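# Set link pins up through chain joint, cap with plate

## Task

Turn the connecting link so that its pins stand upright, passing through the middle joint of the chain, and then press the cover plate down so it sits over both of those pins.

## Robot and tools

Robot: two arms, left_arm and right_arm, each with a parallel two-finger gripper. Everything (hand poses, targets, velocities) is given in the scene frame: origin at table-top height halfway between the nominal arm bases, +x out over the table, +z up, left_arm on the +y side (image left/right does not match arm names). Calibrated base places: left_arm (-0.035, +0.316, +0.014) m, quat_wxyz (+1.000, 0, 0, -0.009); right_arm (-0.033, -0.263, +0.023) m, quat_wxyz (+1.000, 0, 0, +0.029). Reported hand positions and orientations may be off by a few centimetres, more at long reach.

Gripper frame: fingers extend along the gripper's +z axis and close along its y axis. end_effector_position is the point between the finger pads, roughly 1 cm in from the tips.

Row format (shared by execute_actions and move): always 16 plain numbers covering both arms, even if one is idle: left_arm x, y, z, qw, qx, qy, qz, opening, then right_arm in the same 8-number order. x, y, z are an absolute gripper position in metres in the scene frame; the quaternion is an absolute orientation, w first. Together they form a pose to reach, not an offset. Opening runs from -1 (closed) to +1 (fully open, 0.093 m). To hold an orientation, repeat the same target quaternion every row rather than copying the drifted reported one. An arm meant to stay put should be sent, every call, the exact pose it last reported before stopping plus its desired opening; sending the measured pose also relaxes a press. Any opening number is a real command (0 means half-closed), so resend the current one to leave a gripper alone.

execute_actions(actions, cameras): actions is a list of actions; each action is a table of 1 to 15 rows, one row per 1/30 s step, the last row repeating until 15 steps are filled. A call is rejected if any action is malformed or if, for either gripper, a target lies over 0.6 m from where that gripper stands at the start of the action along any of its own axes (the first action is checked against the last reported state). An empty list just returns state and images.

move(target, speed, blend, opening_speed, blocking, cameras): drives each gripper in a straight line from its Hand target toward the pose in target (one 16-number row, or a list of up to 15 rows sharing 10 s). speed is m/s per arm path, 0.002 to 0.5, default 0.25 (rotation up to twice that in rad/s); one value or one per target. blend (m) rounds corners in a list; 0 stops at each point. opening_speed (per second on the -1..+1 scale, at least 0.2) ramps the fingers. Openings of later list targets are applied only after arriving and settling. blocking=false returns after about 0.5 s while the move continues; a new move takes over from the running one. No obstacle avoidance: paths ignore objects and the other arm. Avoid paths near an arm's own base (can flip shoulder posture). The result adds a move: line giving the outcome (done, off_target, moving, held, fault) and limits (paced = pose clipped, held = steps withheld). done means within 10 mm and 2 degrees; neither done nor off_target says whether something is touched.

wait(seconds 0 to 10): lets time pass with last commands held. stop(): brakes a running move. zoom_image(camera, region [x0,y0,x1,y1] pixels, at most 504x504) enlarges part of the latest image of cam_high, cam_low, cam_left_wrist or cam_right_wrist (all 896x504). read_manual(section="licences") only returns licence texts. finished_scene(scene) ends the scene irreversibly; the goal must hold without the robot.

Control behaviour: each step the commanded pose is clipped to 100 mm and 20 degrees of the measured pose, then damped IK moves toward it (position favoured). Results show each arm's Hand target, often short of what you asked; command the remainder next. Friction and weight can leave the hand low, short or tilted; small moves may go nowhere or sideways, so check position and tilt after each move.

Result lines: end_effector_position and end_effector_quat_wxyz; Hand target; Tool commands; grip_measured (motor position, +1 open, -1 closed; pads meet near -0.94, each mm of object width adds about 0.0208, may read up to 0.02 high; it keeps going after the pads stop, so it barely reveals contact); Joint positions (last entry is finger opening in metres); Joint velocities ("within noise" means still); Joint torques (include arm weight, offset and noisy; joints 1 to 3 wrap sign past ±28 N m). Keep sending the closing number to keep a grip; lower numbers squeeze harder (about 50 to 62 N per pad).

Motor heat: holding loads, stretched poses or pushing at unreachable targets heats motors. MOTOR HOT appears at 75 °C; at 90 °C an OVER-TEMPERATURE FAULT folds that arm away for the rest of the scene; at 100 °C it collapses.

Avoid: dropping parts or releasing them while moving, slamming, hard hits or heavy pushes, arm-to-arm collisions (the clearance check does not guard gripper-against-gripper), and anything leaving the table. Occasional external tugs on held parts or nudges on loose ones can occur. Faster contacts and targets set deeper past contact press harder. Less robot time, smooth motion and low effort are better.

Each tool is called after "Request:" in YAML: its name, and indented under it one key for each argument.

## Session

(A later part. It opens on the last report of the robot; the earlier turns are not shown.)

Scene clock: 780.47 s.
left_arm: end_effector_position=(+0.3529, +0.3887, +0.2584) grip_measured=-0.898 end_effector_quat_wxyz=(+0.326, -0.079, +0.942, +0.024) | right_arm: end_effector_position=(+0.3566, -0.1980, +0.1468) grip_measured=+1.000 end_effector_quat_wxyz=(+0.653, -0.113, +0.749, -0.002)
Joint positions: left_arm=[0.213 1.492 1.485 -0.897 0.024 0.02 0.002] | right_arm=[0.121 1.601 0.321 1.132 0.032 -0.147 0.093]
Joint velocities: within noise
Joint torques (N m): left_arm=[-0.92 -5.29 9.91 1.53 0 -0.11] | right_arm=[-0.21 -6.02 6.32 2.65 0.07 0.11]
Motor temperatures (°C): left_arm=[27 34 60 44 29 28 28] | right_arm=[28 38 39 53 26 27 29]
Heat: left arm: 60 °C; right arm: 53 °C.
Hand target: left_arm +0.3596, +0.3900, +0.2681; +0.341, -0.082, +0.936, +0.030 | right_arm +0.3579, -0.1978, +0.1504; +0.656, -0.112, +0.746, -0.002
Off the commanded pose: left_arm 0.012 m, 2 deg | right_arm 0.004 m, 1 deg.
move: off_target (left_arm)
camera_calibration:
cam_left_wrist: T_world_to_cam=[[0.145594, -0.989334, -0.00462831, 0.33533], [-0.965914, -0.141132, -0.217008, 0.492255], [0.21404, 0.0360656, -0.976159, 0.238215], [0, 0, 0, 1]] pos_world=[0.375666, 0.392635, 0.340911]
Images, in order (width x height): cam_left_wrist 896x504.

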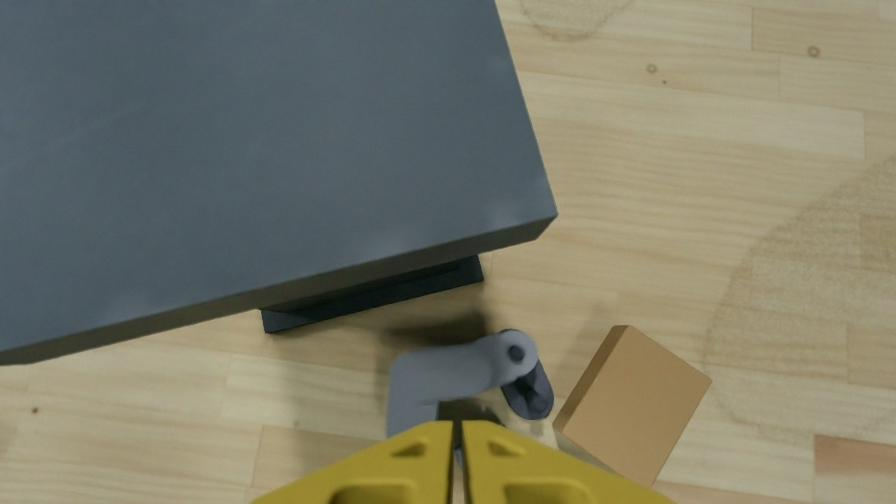

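Request:
move:
  target:
    - [0.32,0.36,0.33,0.3407,-0.0819,0.9361,0.0298,-0.9,0.3579,-0.1978,0.1504,0.656,-0.112,0.746,-0.002,1]
    - [0.15,0.36,0.33,0.4554,-0.02,0.88,0.02,-0.9,0.3579,-0.1978,0.1504,0.656,-0.112,0.746,-0.002,1]
  blend: 0.01

Request:
zoom_image:
  camera: "cam_high"
  region: [80, 50, 380, 330]

Request:
zoom_image:
  camera: "cam_low"
  region: [520, 160, 820, 330]

Scene clock: 796.33 s.
left_arm: end_effector_position=(+0.1491, +0.3604, +0.3326) grip_measured=-0.898 end_effector_quat_wxyz=(+0.464, -0.022, +0.885, +0.027) | right_arm: end_effector_position=(+0.3566, -0.1980, +0.1468) grip_measured=+1.000 end_effector_quat_wxyz=(+0.653, -0.113, +0.749, -0.002)
Joint positions: left_arm=[0.64 0.704 1.239 -1.213 0.436 0.361 0.002] | right_arm=[0.121 1.601 0.321 1.132 0.032 -0.147 0.093]
Joint velocities: within noise
Joint torques (N m): left_arm=[0.4 1.57 6 1.55 0.39 0.05] | right_arm=[-0.06 -6.06 6.3 2.67 0.11 0.12]
Motor temperatures (°C): left_arm=[27 34 61 44 29 28 28] | right_arm=[28 38 39 53 26 27 29]
Heat: left arm: 61 °C; right arm: 53 °C.
Hand target: left_arm +0.1500, +0.3599, +0.3301; +0.459, -0.020, +0.888, +0.020 | right_arm +0.3579, -0.1978, +0.1504; +0.656, -0.112, +0.746, -0.002
Off the commanded pose: left_arm 0.003 m, 1 deg | right_arm 0.004 m, 1 deg.
move: done
camera_calibration:
cam_left_wrist: T_world_to_cam=[[0.0489783, -0.997885, -0.0427297, 0.367554], [-0.869319, -0.0215241, -0.493783, 0.342105], [0.491819, 0.0613304, -0.868535, 0.268985], [0, 0, 0, 1]] pos_world=[0.147104, 0.357644, 0.418254]

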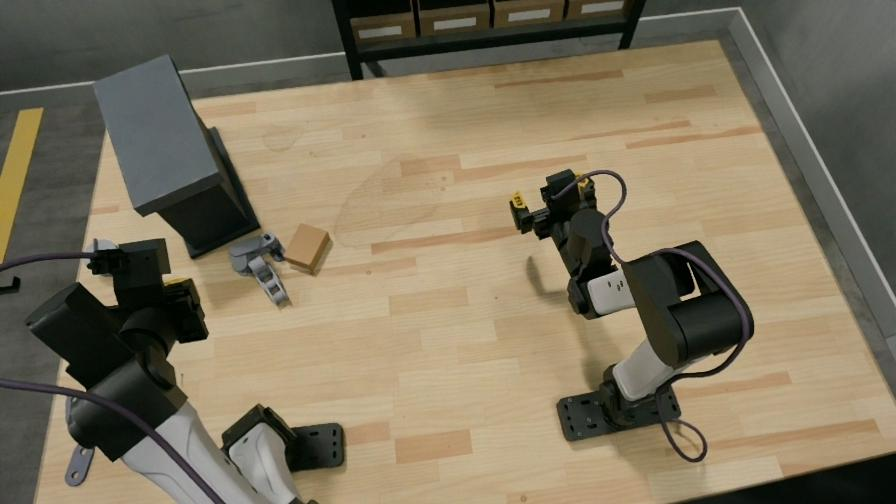

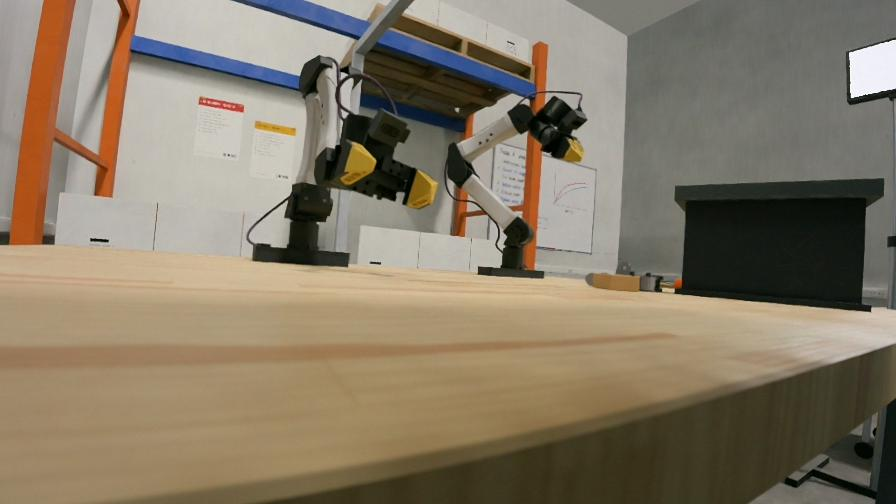

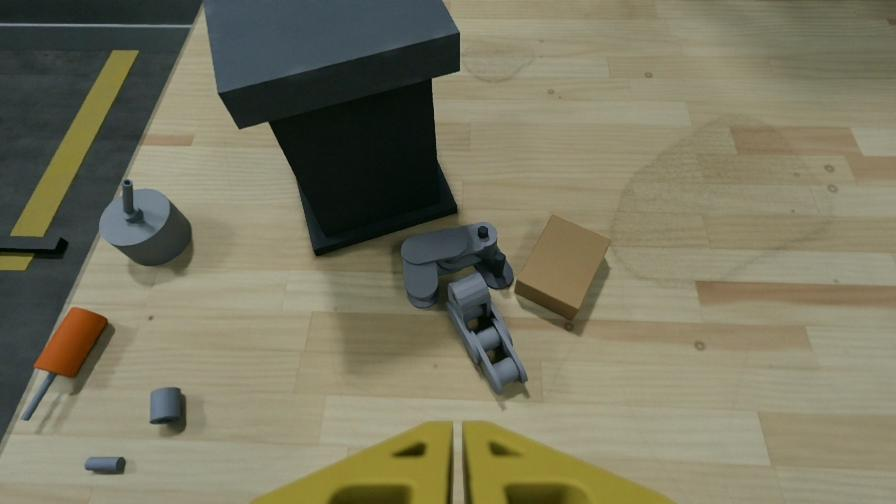

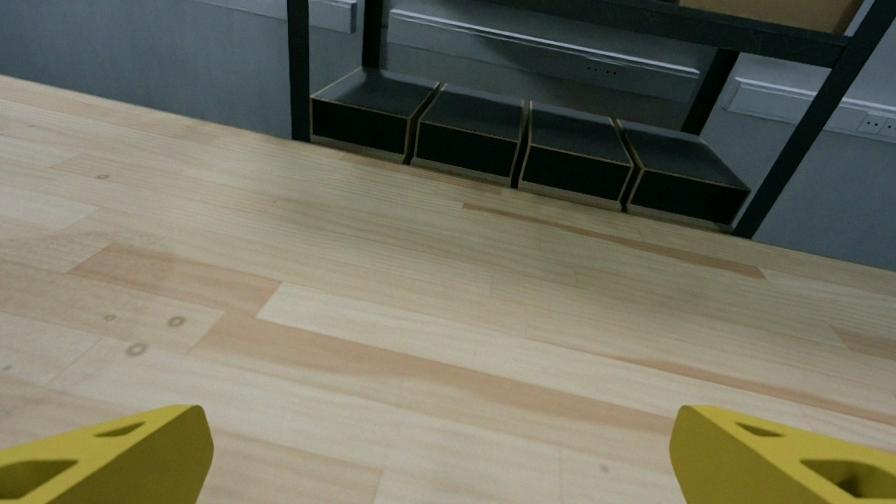

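Scaled by 1.680 from the camera's 896x504 image, which has a finer 1280x720 frame.

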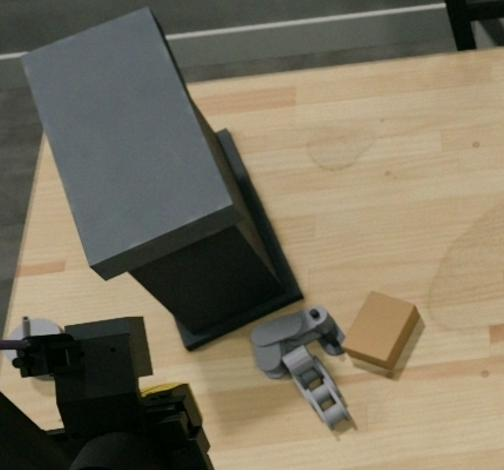

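Scaled by 1.680 from the camera's 896x504 image, which has a finer 1280x720 frame.

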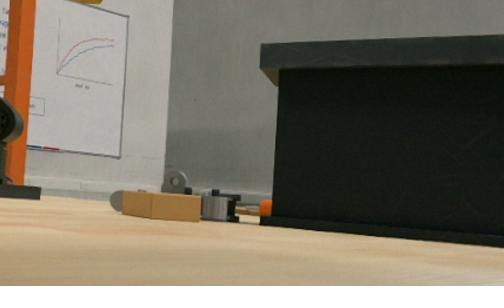

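Request:
move:
  target: [0.30,0.35,0.18,0.3420,0,0.9397,0,-0.9,0.3579,-0.1978,0.1504,0.656,-0.112,0.746,-0.002,1]
  cameras: ["cam_left_wrist"]

Request:
zoom_image:
  camera: "cam_left_wrist"
  region: [300, 100, 700, 400]

Scene clock: 808.47 s.
left_arm: end_effector_position=(+0.2966, +0.3495, +0.1774) grip_measured=-0.898 end_effector_quat_wxyz=(+0.336, +0.003, +0.942, -0.005) | right_arm: end_effector_position=(+0.3566, -0.1980, +0.1468) grip_measured=+1.000 end_effector_quat_wxyz=(+0.653, -0.113, +0.749, -0.002)
Joint positions: left_arm=[0.174 1.22 0.941 -0.613 0.11 0.123 0.002] | right_arm=[0.121 1.601 0.321 1.132 0.032 -0.147 0.093]
Joint velocities: within noise
Joint torques (N m): left_arm=[-1.01 -3.74 8.03 1.54 0.06 -0.06] | right_arm=[-0.06 -6.02 6.26 2.63 0.11 0.16]
Motor temperatures (°C): left_arm=[27 33 58 44 29 28 28] | right_arm=[28 38 39 53 26 27 29]
Heat: left arm: 58 °C; right arm: 53 °C.
Hand target: left_arm +0.2999, +0.3500, +0.1800; +0.342, +0.000, +0.940, +0.000 | right_arm +0.3579, -0.1978, +0.1504; +0.656, -0.112, +0.746, -0.002
Off the commanded pose: left_arm 0.004 m, 1 deg | right_arm 0.004 m, 1 deg.
move: done
camera_calibration:
cam_left_wrist: T_world_to_cam=[[-0.0269403, -0.99963, -0.00367731, 0.359032], [-0.971609, 0.0270498, -0.235039, 0.360958], [0.235052, -0.00275912, -0.971979, 0.179173], [0, 0, 0, 1]] pos_world=[0.318268, 0.34963, 0.260312]
Images, in order (width x height): cam_left_wrist 896x504.

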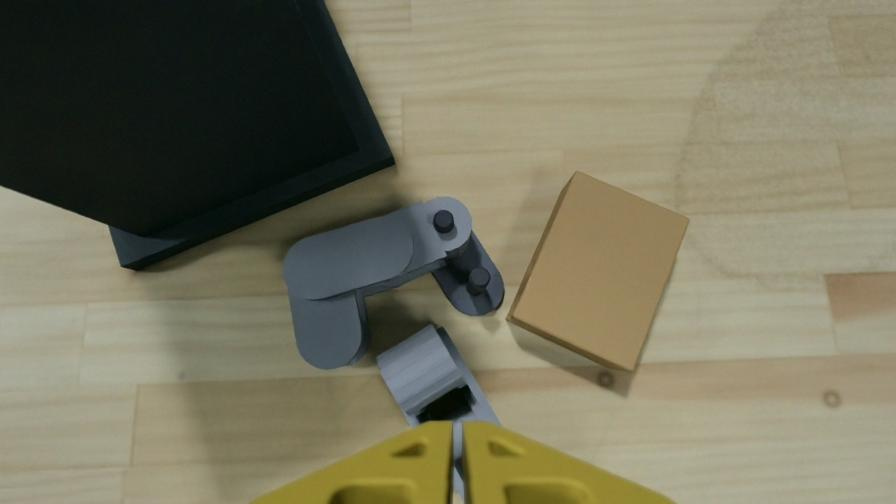

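Scaled by 1.260 from the camera's 896x504 image, which has a finer 1280x720 frame.

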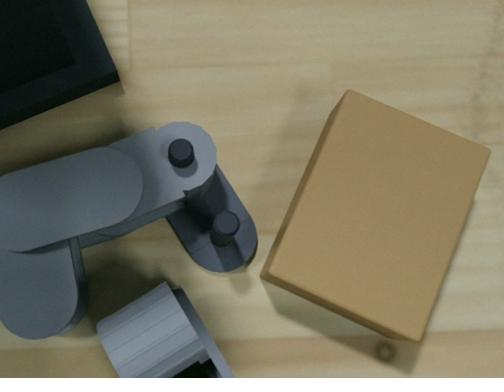

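Request:
move:
  target: [0.225,0.325,0.20,0.3420,0,0.9397,0,0.6,0.3579,-0.1978,0.1504,0.656,-0.112,0.746,-0.002,1]
  cameras: ["cam_left_wrist"]

Request:
zoom_image:
  camera: "cam_left_wrist"
  region: [280, 0, 680, 300]

Scene clock: 851.40 s.
left_arm: end_effector_position=(+0.2274, +0.3247, +0.2033) grip_measured=+0.598 end_effector_quat_wxyz=(+0.348, +0.003, +0.937, -0.003) | right_arm: end_effector_position=(+0.3566, -0.1980, +0.1468) grip_measured=+1.000 end_effector_quat_wxyz=(+0.653, -0.113, +0.749, -0.002)
Joint positions: left_arm=[0.084 0.909 0.874 -0.826 0.052 0.055 0.074] | right_arm=[0.121 1.601 0.321 1.132 0.032 -0.147 0.093]
Joint velocities: within noise
Joint torques (N m): left_arm=[-1.03 -1.7 7.08 1.39 0.02 -0.09] | right_arm=[-0.17 -6.19 6.26 2.65 0.1 0.1]
Motor temperatures (°C): left_arm=[27 33 58 41 29 28 27] | right_arm=[28 38 39 53 26 27 29]
Heat: left arm: 58 °C; right arm: 53 °C.
Hand target: left_arm +0.2251, +0.3250, +0.2001; +0.342, +0.000, +0.940, +0.000 | right_arm +0.3579, -0.1978, +0.1504; +0.656, -0.112, +0.746, -0.002
Off the commanded pose: left_arm 0.004 m, 1 deg | right_arm 0.004 m, 1 deg.
move: done
camera_calibration:
cam_left_wrist: T_world_to_cam=[[-0.02714, -0.999602, -0.00773408, 0.333318], [-0.965189, 0.0282175, -0.260027, 0.303745], [0.260142, 0.000407707, -0.96557, 0.212581], [0, 0, 0, 1]] pos_world=[0.246916, 0.324527, 0.286822]
Images, in order (width x height): cam_left_wrist 896x504.

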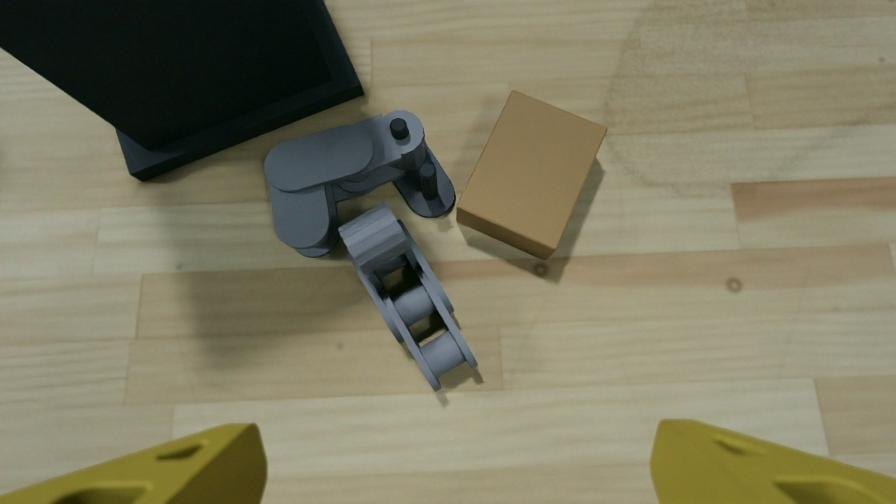

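Scaled by 1.260 from the camera's 896x504 image, which has a finer 1280x720 frame.

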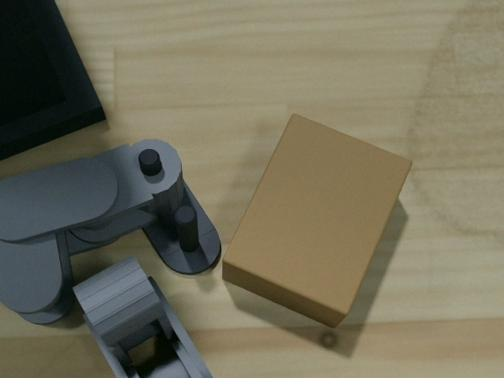

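Request:
move:
  target: [0.287,0.347,0.10,0,-0.284,0.9588,0,0.3,0.3579,-0.1978,0.1504,0.656,-0.112,0.746,-0.002,1]
  speed: 0.15
  cameras: ["cam_left_wrist"]

Request:
zoom_image:
  camera: "cam_left_wrist"
  region: [250, 204, 650, 504]

Scene clock: 945.43 s.
left_arm: end_effector_position=(+0.2830, +0.3466, +0.0962) grip_measured=+0.302 end_effector_quat_wxyz=(-0.002, -0.276, +0.961, +0.007) | right_arm: end_effector_position=(+0.3566, -0.1980, +0.1468) grip_measured=+1.000 end_effector_quat_wxyz=(+0.653, -0.113, +0.749, -0.002)
Joint positions: left_arm=[0.106 1.774 1.344 -1.147 -0.014 -0.471 0.06] | right_arm=[0.121 1.601 0.321 1.132 0.032 -0.147 0.093]
Joint velocities: within noise
Joint torques (N m): left_arm=[0.38 -6.65 8.5 0.19 0.2 -0.07] | right_arm=[0.06 -6.12 6.3 2.63 0.13 0.1]
Motor temperatures (°C): left_arm=[27 31 55 40 29 28 27] | right_arm=[27 38 39 54 26 27 29]
Heat: left arm: 55 °C; right arm: 54 °C.
Hand target: left_arm +0.2869, +0.3470, +0.1000; +0.000, -0.284, +0.959, +0.000 | right_arm +0.3579, -0.1978, +0.1504; +0.656, -0.112, +0.746, -0.002
Off the commanded pose: left_arm 0.006 m, 1 deg | right_arm 0.004 m, 1 deg.
move: done
camera_calibration:
cam_left_wrist: T_world_to_cam=[[0.512628, -0.858529, -0.0118603, 0.15468], [-0.771389, -0.466575, 0.432742, 0.378898], [-0.377056, -0.212687, -0.90144, 0.342665], [0, 0, 0, 1]] pos_world=[0.342188, 0.382463, 0.146761]
Images, in order (width x height): cam_left_wrist 896x504.

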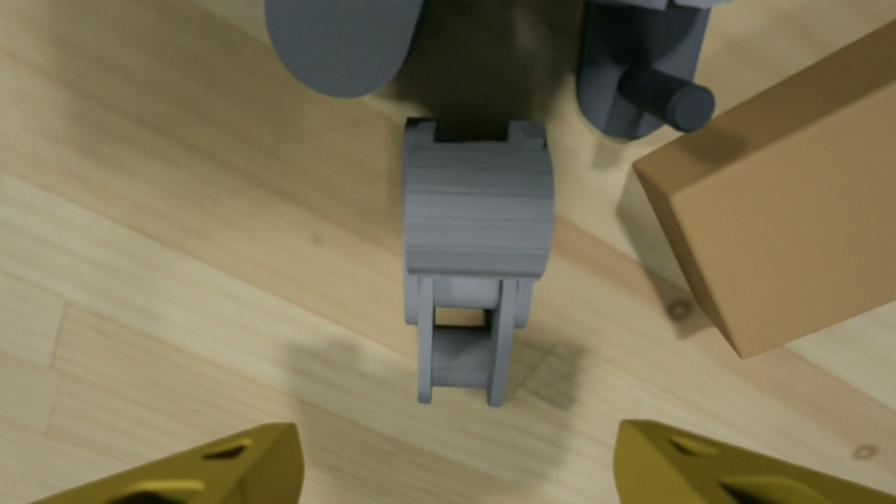

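Scaled by 1.260 from the camera's 896x504 image, which has a finer 1280x720 frame.

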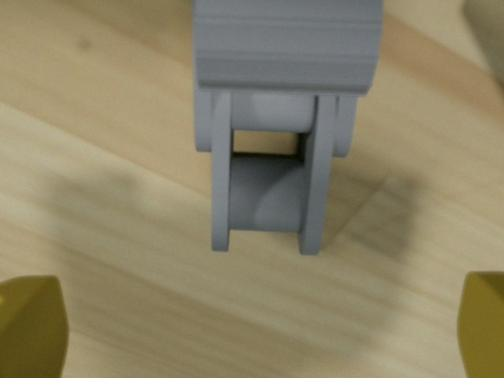

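Request:
move:
  target: [0.262,0.332,0.17,0.2075,-0.2773,0.9361,0.0615,0.3,0.3579,-0.1978,0.1504,0.656,-0.112,0.746,-0.002,1]
  speed: 0.2
  cameras: ["cam_left_wrist"]

Request:
zoom_image:
  camera: "cam_left_wrist"
  region: [300, 104, 700, 404]

Scene clock: 971.87 s.
left_arm: end_effector_position=(+0.2610, +0.3316, +0.1669) grip_measured=+0.302 end_effector_quat_wxyz=(+0.196, -0.275, +0.939, +0.060) | right_arm: end_effector_position=(+0.3566, -0.1980, +0.1468) grip_measured=+1.000 end_effector_quat_wxyz=(+0.653, -0.113, +0.749, -0.002)
Joint positions: left_arm=[-0.072 1.358 1.141 -1.022 -0.252 -0.616 0.06] | right_arm=[0.121 1.601 0.321 1.132 0.032 -0.147 0.093]
Joint velocities: within noise
Joint torques (N m): left_arm=[-0.99 -5.55 6.6 1.01 -0.17 -0.07] | right_arm=[0.14 -6.12 6.39 2.63 0.09 0.09]
Motor temperatures (°C): left_arm=[27 34 57 35 29 28 27] | right_arm=[27 38 38 54 26 27 29]
Heat: left arm: 57 °C; right arm: 54 °C.
Hand target: left_arm +0.2620, +0.3319, +0.1701; +0.207, -0.277, +0.936, +0.061 | right_arm +0.3579, -0.1978, +0.1504; +0.656, -0.112, +0.746, -0.002
Off the commanded pose: left_arm 0.003 m, 1 deg | right_arm 0.004 m, 1 deg.
move: done
camera_calibration:
cam_left_wrist: T_world_to_cam=[[0.521425, -0.853231, -0.0106367, 0.149597], [-0.852547, -0.521449, 0.0354132, 0.430058], [-0.0357621, -0.00939701, -0.999316, 0.254786], [0, 0, 0, 1]] pos_world=[0.297752, 0.354288, 0.240974]
Images, in order (width x height): cam_left_wrist 896x504.

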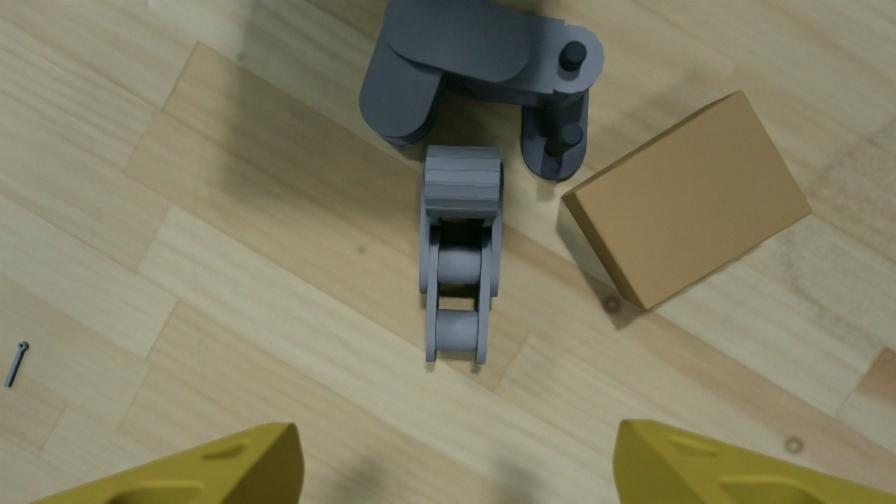

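Scaled by 1.260 from the camera's 896x504 image, which has a finer 1280x720 frame.

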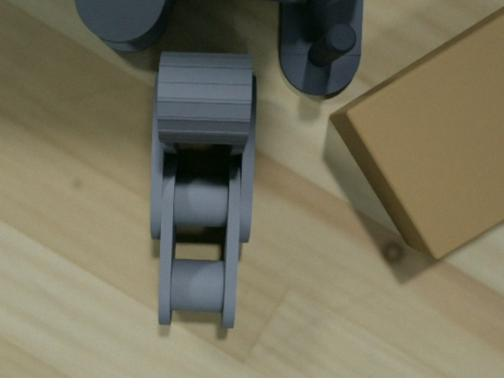

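Request:
move:
  target:
    - [0.294,0.349,0.12,0,-0.2588,0.9659,0,0.0,0.3579,-0.1978,0.1504,0.656,-0.112,0.746,-0.002,1]
    - [0.294,0.349,0.085,0,-0.2588,0.9659,0,0.0,0.3579,-0.1978,0.1504,0.656,-0.112,0.746,-0.002,1]
  speed: 0.12
  cameras: ["cam_left_wrist","cam_high"]

Request:
zoom_image:
  camera: "cam_high"
  region: [180, 190, 340, 330]

Scene clock: 1018.00 s.
left_arm: end_effector_position=(+0.2919, +0.3491, +0.0864) grip_measured=+0.002 end_effector_quat_wxyz=(-0.002, -0.260, +0.966, +0.007) | right_arm: end_effector_position=(+0.3566, -0.1980, +0.1468) grip_measured=+1.000 end_effector_quat_wxyz=(+0.653, -0.113, +0.749, -0.002)
Joint positions: left_arm=[0.111 1.815 1.356 -1.118 -0.014 -0.432 0.045] | right_arm=[0.121 1.601 0.321 1.132 0.032 -0.147 0.093]
Joint velocities: within noise
Joint torques (N m): left_arm=[0.23 -7.28 6.26 0.41 0.21 0.09] | right_arm=[-0.16 -6.04 6.19 2.6 0.1 0.12]
Motor temperatures (°C): left_arm=[27 34 52 34 29 28 27] | right_arm=[27 37 38 54 26 27 29]
Heat: left arm: 52 °C; right arm: 54 °C.
Hand target: left_arm +0.2940, +0.3491, +0.0850; +0.000, -0.259, +0.966, +0.000 | right_arm +0.3579, -0.1978, +0.1504; +0.656, -0.112, +0.746, -0.002
Off the commanded pose: left_arm 0.003 m, 1 deg | right_arm 0.004 m, 1 deg.
move: done
camera_calibration:
cam_left_wrist: T_world_to_cam=[[0.483183, -0.875437, -0.0120176, 0.1666], [-0.786394, -0.43999, 0.433582, 0.386152], [-0.384861, -0.200049, -0.901034, 0.335548], [0, 0, 0, 1]] pos_world=[0.352308, 0.382876, 0.136914]
Images, in order (width x height): cam_high 896x504, cam_left_wrist 896x504.

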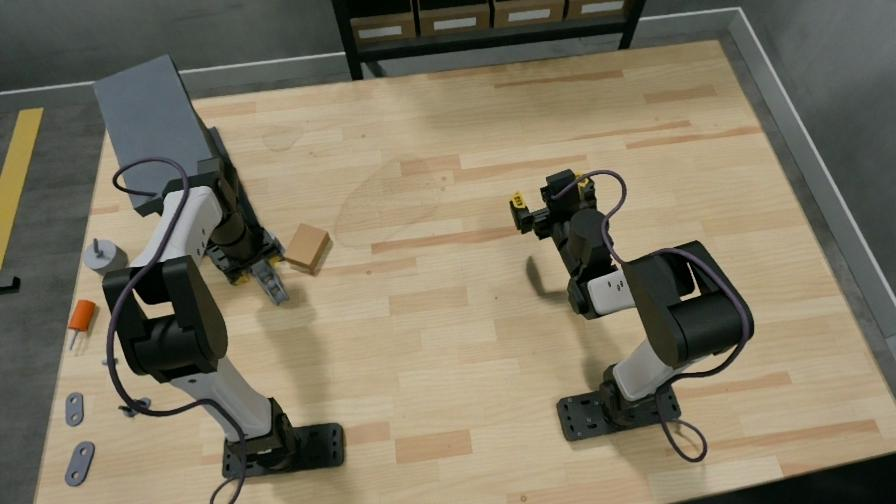

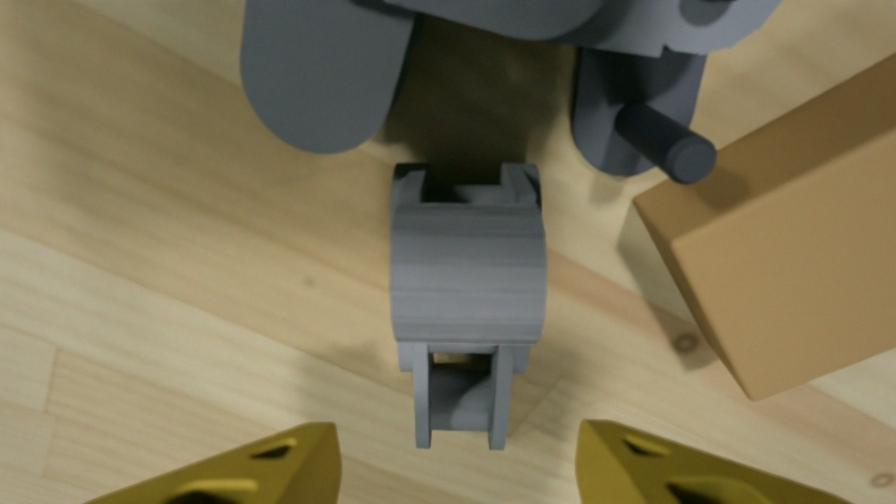

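Scaled by 3.150 from the camera's 896x504 image, which has a finer 1280x720 frame.

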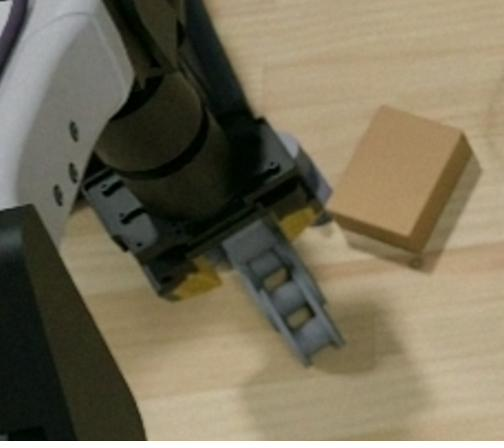

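Request:
move:
  target: [0.293,0.347,0.028,0,-0.2588,0.9659,0,0.0,0.3579,-0.1978,0.1504,0.656,-0.112,0.746,-0.002,1]
  speed: 0.06
  cameras: ["cam_left_wrist","cam_low"]

Request:
zoom_image:
  camera: "cam_low"
  region: [560, 220, 720, 320]

Scene clock: 1038.23 s.
left_arm: end_effector_position=(+0.2919, +0.3490, +0.0309) grip_measured=+0.002 end_effector_quat_wxyz=(+0.001, -0.260, +0.966, +0.007) | right_arm: end_effector_position=(+0.3566, -0.1980, +0.1468) grip_measured=+1.000 end_effector_quat_wxyz=(+0.653, -0.113, +0.749, -0.002)
Joint positions: left_arm=[0.111 1.878 1.205 -0.899 -0.013 -0.432 0.045] | right_arm=[0.121 1.601 0.321 1.132 0.032 -0.147 0.093]
Joint velocities: within noise
Joint torques (N m): left_arm=[-0.34 -7.1 5.61 0.42 0.21 0.05] | right_arm=[0.03 -6.12 6.02 2.65 0.12 0.12]
Motor temperatures (°C): left_arm=[27 36 52 33 29 28 27] | right_arm=[27 37 38 54 26 27 29]
Heat: left arm: 52 °C; right arm: 54 °C.
Hand target: left_arm +0.2929, +0.3470, +0.0280; +0.000, -0.259, +0.966, +0.000 | right_arm +0.3579, -0.1978, +0.1504; +0.656, -0.112, +0.746, -0.002
Off the commanded pose: left_arm 0.004 m, 1 deg | right_arm 0.004 m, 1 deg.
move: done
camera_calibration:
cam_left_wrist: T_world_to_cam=[[0.483242, -0.875435, -0.00953695, 0.165753], [-0.788703, -0.440043, 0.429313, 0.411064], [-0.380032, -0.19994, -0.903106, 0.284186], [0, 0, 0, 1]] pos_world=[0.352109, 0.382813, 0.0817559]
Images, in order (width x height): cam_low 896x504, cam_left_wrist 896x504.

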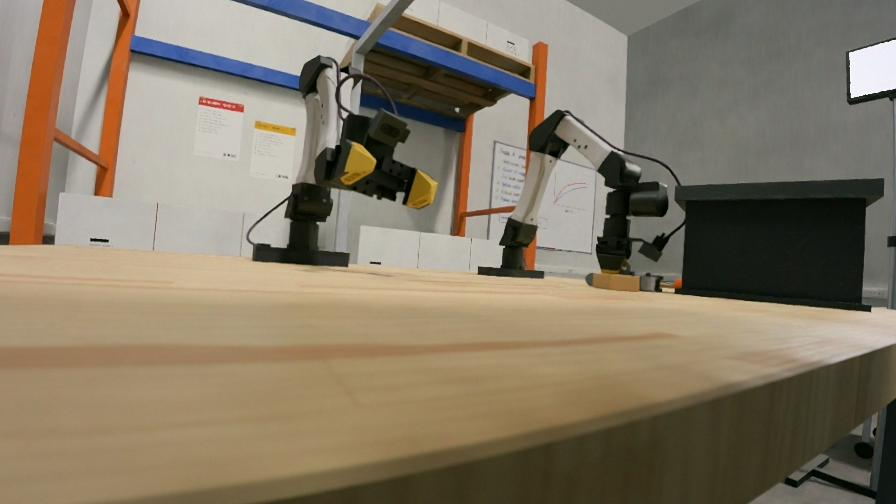

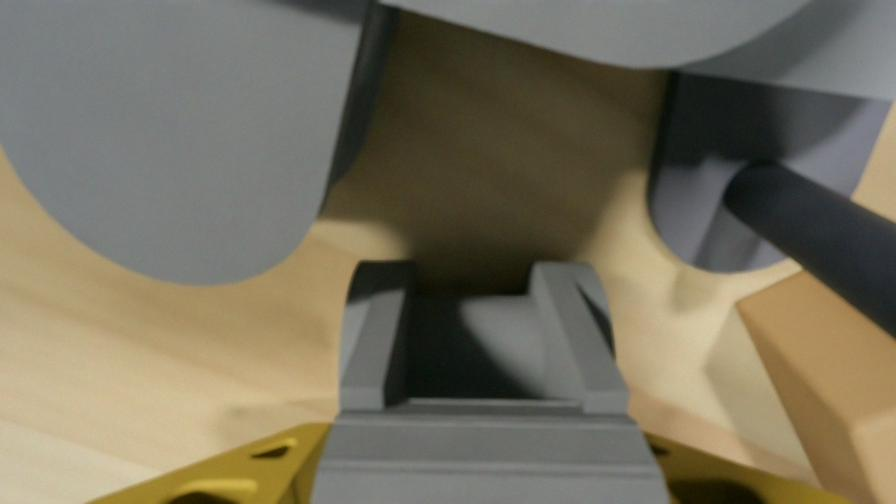

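Scaled by 3.150 from the camera's 896x504 image, which has a finer 1280x720 frame.

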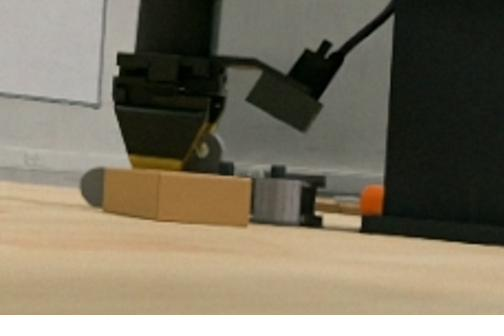

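Request:
move:
  target:
    - [0.293,0.347,0.022,0,-0.2588,0.9659,0,0.0,0.3579,-0.1978,0.1504,0.656,-0.112,0.746,-0.002,1]
    - [0.293,0.347,0.022,0,-0.2588,0.9659,0,-0.5,0.3579,-0.1978,0.1504,0.656,-0.112,0.746,-0.002,1]
  speed: 0.04
  opening_speed: 0.6
  cameras: ["cam_left_wrist","cam_low"]

Scene clock: 1048.20 s.
left_arm: end_effector_position=(+0.2934, +0.3485, +0.0257) grip_measured=-0.363 end_effector_quat_wxyz=(+0.003, -0.260, +0.966, +0.004) | right_arm: end_effector_position=(+0.3566, -0.1980, +0.1468) grip_measured=+1.000 end_effector_quat_wxyz=(+0.653, -0.113, +0.749, -0.002)
Joint positions: left_arm=[0.111 1.887 1.194 -0.873 -0.009 -0.432 0.028] | right_arm=[0.121 1.601 0.321 1.132 0.032 -0.147 0.093]
Joint velocities: within noise
Joint torques (N m): left_arm=[-0.32 -6.98 5.48 0.42 0.18 0.04] | right_arm=[-0.2 -5.93 6.2 2.68 0.11 0.11]
Motor temperatures (°C): left_arm=[27 36 51 32 29 28 27] | right_arm=[27 37 38 54 26 27 29]
Heat: left arm: 51 °C; right arm: 54 °C.
Hand target: left_arm +0.2930, +0.3470, +0.0220; +0.000, -0.259, +0.966, +0.000 | right_arm +0.3579, -0.1978, +0.1504; +0.656, -0.112, +0.746, -0.002
Off the commanded pose: left_arm 0.004 m, 1 deg | right_arm 0.004 m, 1 deg.
move: done
camera_calibration:
cam_left_wrist: T_world_to_cam=[[0.482944, -0.875644, -0.00360672, 0.164546], [-0.791623, -0.438357, 0.425649, 0.414623], [-0.374297, -0.202709, -0.904881, 0.279283], [0, 0, 0, 1]] pos_world=[0.353294, 0.38245, 0.0768275]
Images, in order (width x height): cam_low 896x504, cam_left_wrist 896x504.

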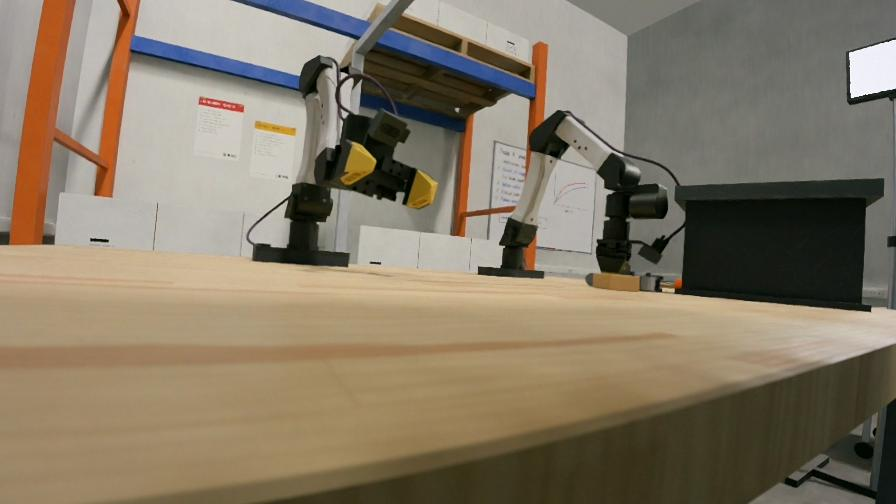

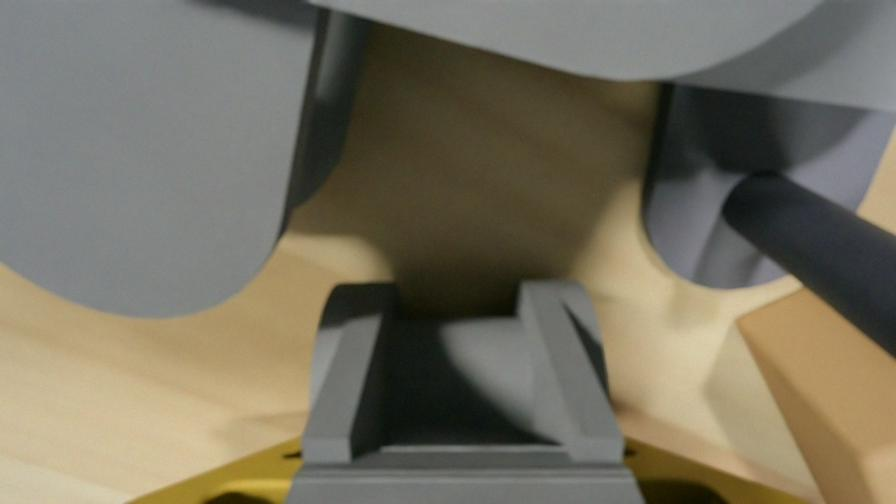

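Request:
move:
  target:
    - [0.290,0.343,0.038,0,-0.2588,0.9659,0,-0.5,0.3579,-0.1978,0.1504,0.656,-0.112,0.746,-0.002,1]
    - [0.23,0.27,0.042,0,-0.7071,0.7071,0,-0.5,0.3579,-0.1978,0.1504,0.656,-0.112,0.746,-0.002,1]
  speed: 0.08
  cameras: ["cam_left_wrist","cam_high","cam_low"]

Request:
zoom_image:
  camera: "cam_high"
  region: [180, 190, 380, 370]

Scene clock: 1096.00 s.
left_arm: end_effector_position=(+0.2269, +0.2745, +0.0337) grip_measured=-0.363 end_effector_quat_wxyz=(+0.007, +0.706, -0.708, -0.017) | right_arm: end_effector_position=(+0.3566, -0.1980, +0.1468) grip_measured=+1.000 end_effector_quat_wxyz=(+0.653, -0.113, +0.749, -0.002)
Joint positions: left_arm=[-0.146 1.68 0.971 -0.898 -0.009 -1.732 0.028] | right_arm=[0.121 1.601 0.321 1.132 0.032 -0.147 0.093]
Joint velocities: within noise
Joint torques (N m): left_arm=[-1.17 -8.59 5.85 0.21 0.13 -0.11] | right_arm=[-0.27 -6.11 6.27 2.64 0.1 0.11]
Motor temperatures (°C): left_arm=[27 37 49 30 29 28 28] | right_arm=[27 37 38 54 26 27 29]
Heat: left arm: 49 °C; right arm: 54 °C.
Hand target: left_arm +0.2299, +0.2701, +0.0418; +0.000, +0.707, -0.707, +0.000 | right_arm +0.3579, -0.1978, +0.1504; +0.656, -0.112, +0.746, -0.002
Off the commanded pose: left_arm 0.010 m, 2 deg | right_arm 0.004 m, 1 deg.
move: done
camera_calibration:
cam_left_wrist: T_world_to_cam=[[0.999253, -0.0234255, -0.0307241, -0.218282], [-0.00835986, -0.907479, 0.420014, 0.277313], [-0.0377205, -0.419444, -0.906997, 0.229812], [0, 0, 0, 1]] pos_world=[0.229106, 0.342935, 0.0852567]
Images, in order (width x height): cam_high 896x504, cam_low 896x504, cam_left_wrist 896x504.

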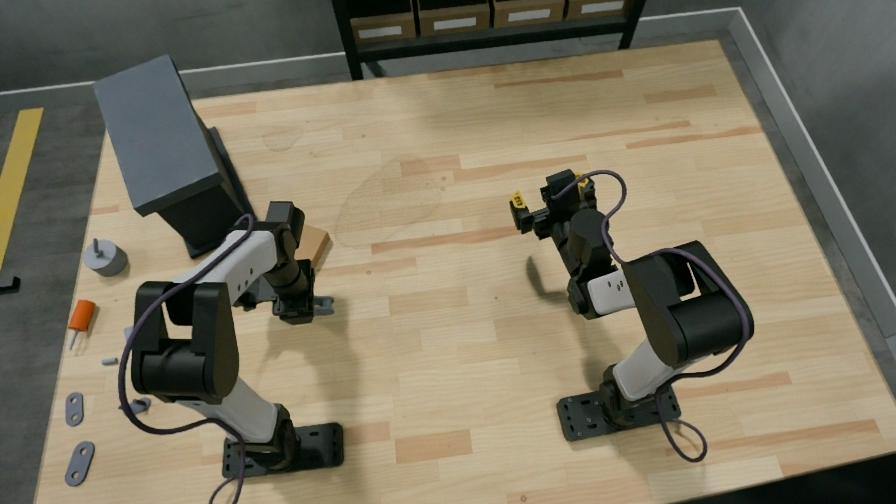

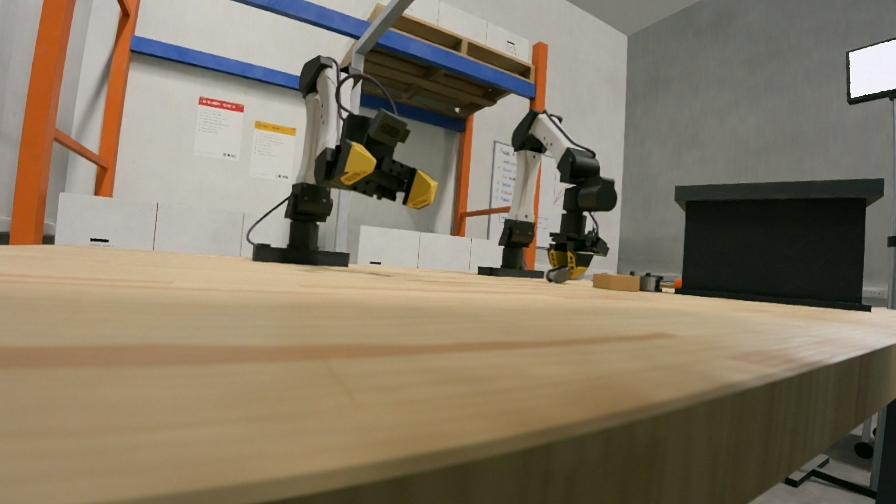

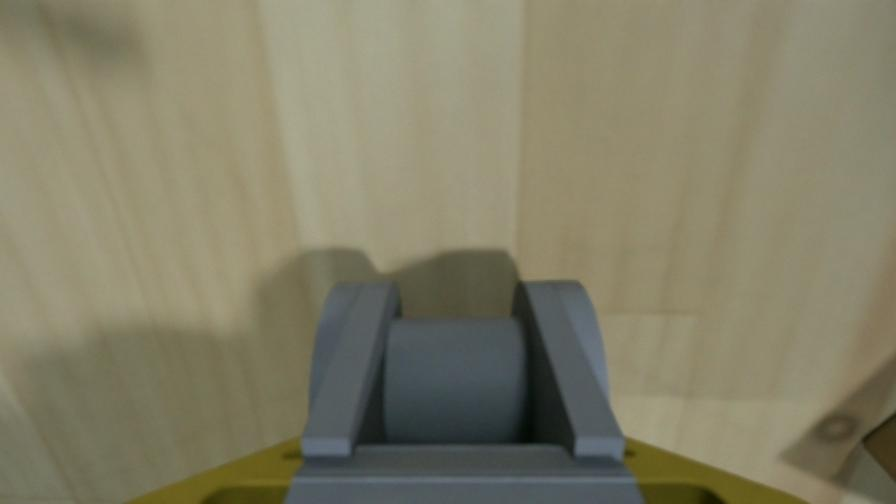

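Scaled by 2.520 from the camera's 896x504 image, which has a finer 1280x720 frame.

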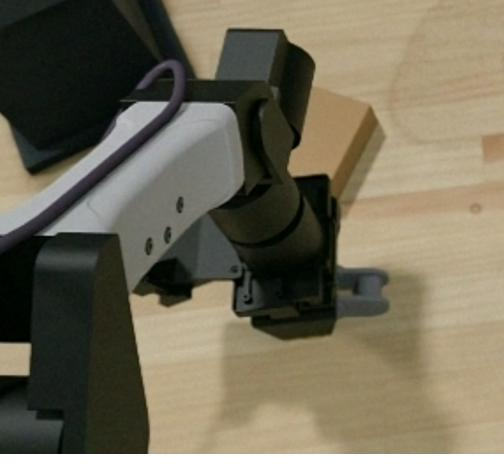

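Request:
move:
  target:
    - [0.235,0.265,0.060,-0.0,0.7071,-0.7071,0,-0.5,0.3579,-0.1978,0.1504,0.656,-0.112,0.746,-0.002,1]
    - [0.225,0.265,0.055,-0.3536,0.6124,-0.6124,0.3536,-0.5,0.3579,-0.1978,0.1504,0.656,-0.112,0.746,-0.002,1]
  speed: 0.1
  cameras: ["cam_left_wrist","cam_high","cam_low"]

Request:
zoom_image:
  camera: "cam_low"
  region: [480, 200, 680, 320]

Request:
zoom_image:
  camera: "cam_high"
  region: [180, 190, 380, 370]

Scene clock: 1111.03 s.
left_arm: end_effector_position=(+0.2147, +0.2669, +0.0398) grip_measured=-0.363 end_effector_quat_wxyz=(-0.331, +0.622, -0.629, +0.328) | right_arm: end_effector_position=(+0.3566, -0.1980, +0.1468) grip_measured=+1.000 end_effector_quat_wxyz=(+0.653, -0.113, +0.749, -0.002)
Joint positions: left_arm=[-0.397 0.981 0.014 0.325 -0.336 -1.803 0.028] | right_arm=[0.121 1.601 0.321 1.132 0.032 -0.147 0.093]
Joint velocities: within noise
Joint torques (N m): left_arm=[-0.94 -1.25 6.61 2.22 -0.29 0.15] | right_arm=[-0.12 -5.93 6.27 2.64 0.11 0.12]
Motor temperatures (°C): left_arm=[27 37 49 31 29 28 29] | right_arm=[27 37 38 54 26 27 29]
Heat: left arm: 49 °C; right arm: 54 °C.
Hand target: left_arm +0.2241, +0.2652, +0.0553; -0.352, +0.613, -0.613, +0.353 | right_arm +0.3579, -0.1978, +0.1504; +0.656, -0.112, +0.746, -0.002
Off the commanded pose: left_arm 0.018 m, 4 deg | right_arm 0.004 m, 1 deg.
move: off_target (left_arm)
camera_calibration:
cam_left_wrist: T_world_to_cam=[[0.562251, -0.0330428, 0.826306, -0.143789], [-0.376519, -0.899855, 0.220214, 0.352772], [0.736279, -0.434936, -0.518386, 0.0541827], [0, 0, 0, 1]] pos_world=[0.173777, 0.336258, 0.0692156]
Images, in order (width x height): cam_high 896x504, cam_low 896x504, cam_left_wrist 896x504.

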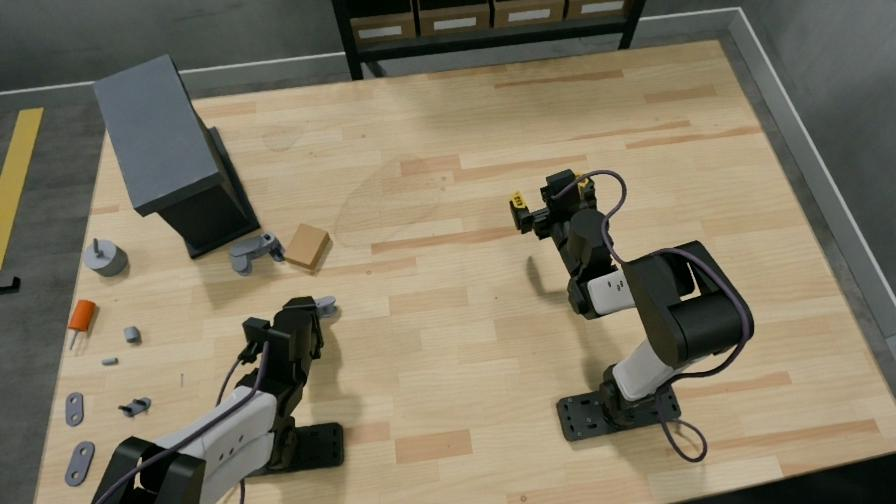

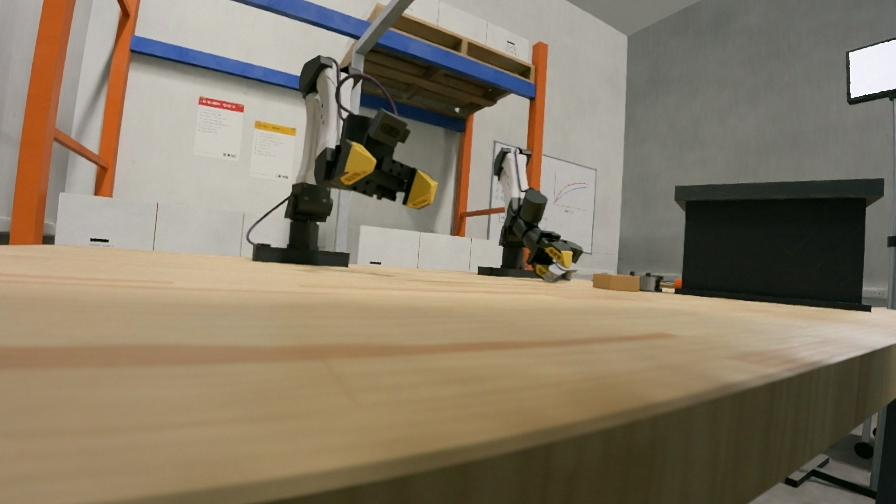

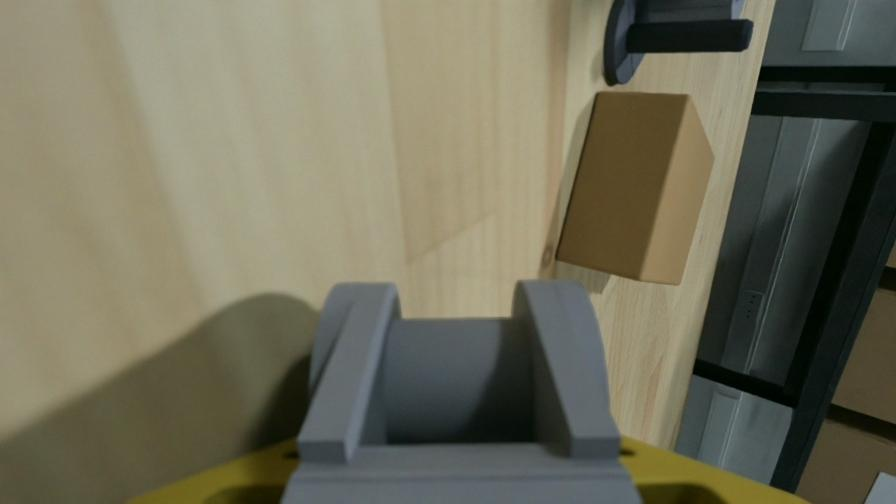

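Scaled by 2.520 from the camera's 896x504 image, which has a finer 1280x720 frame.

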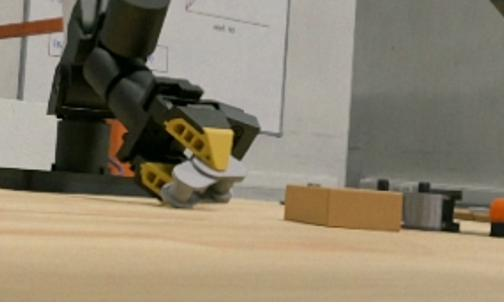

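Scaled by 2.520 from the camera's 896x504 image, which has a finer 1280x720 frame.

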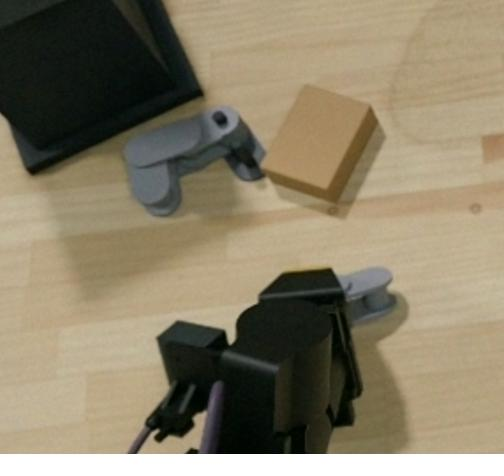

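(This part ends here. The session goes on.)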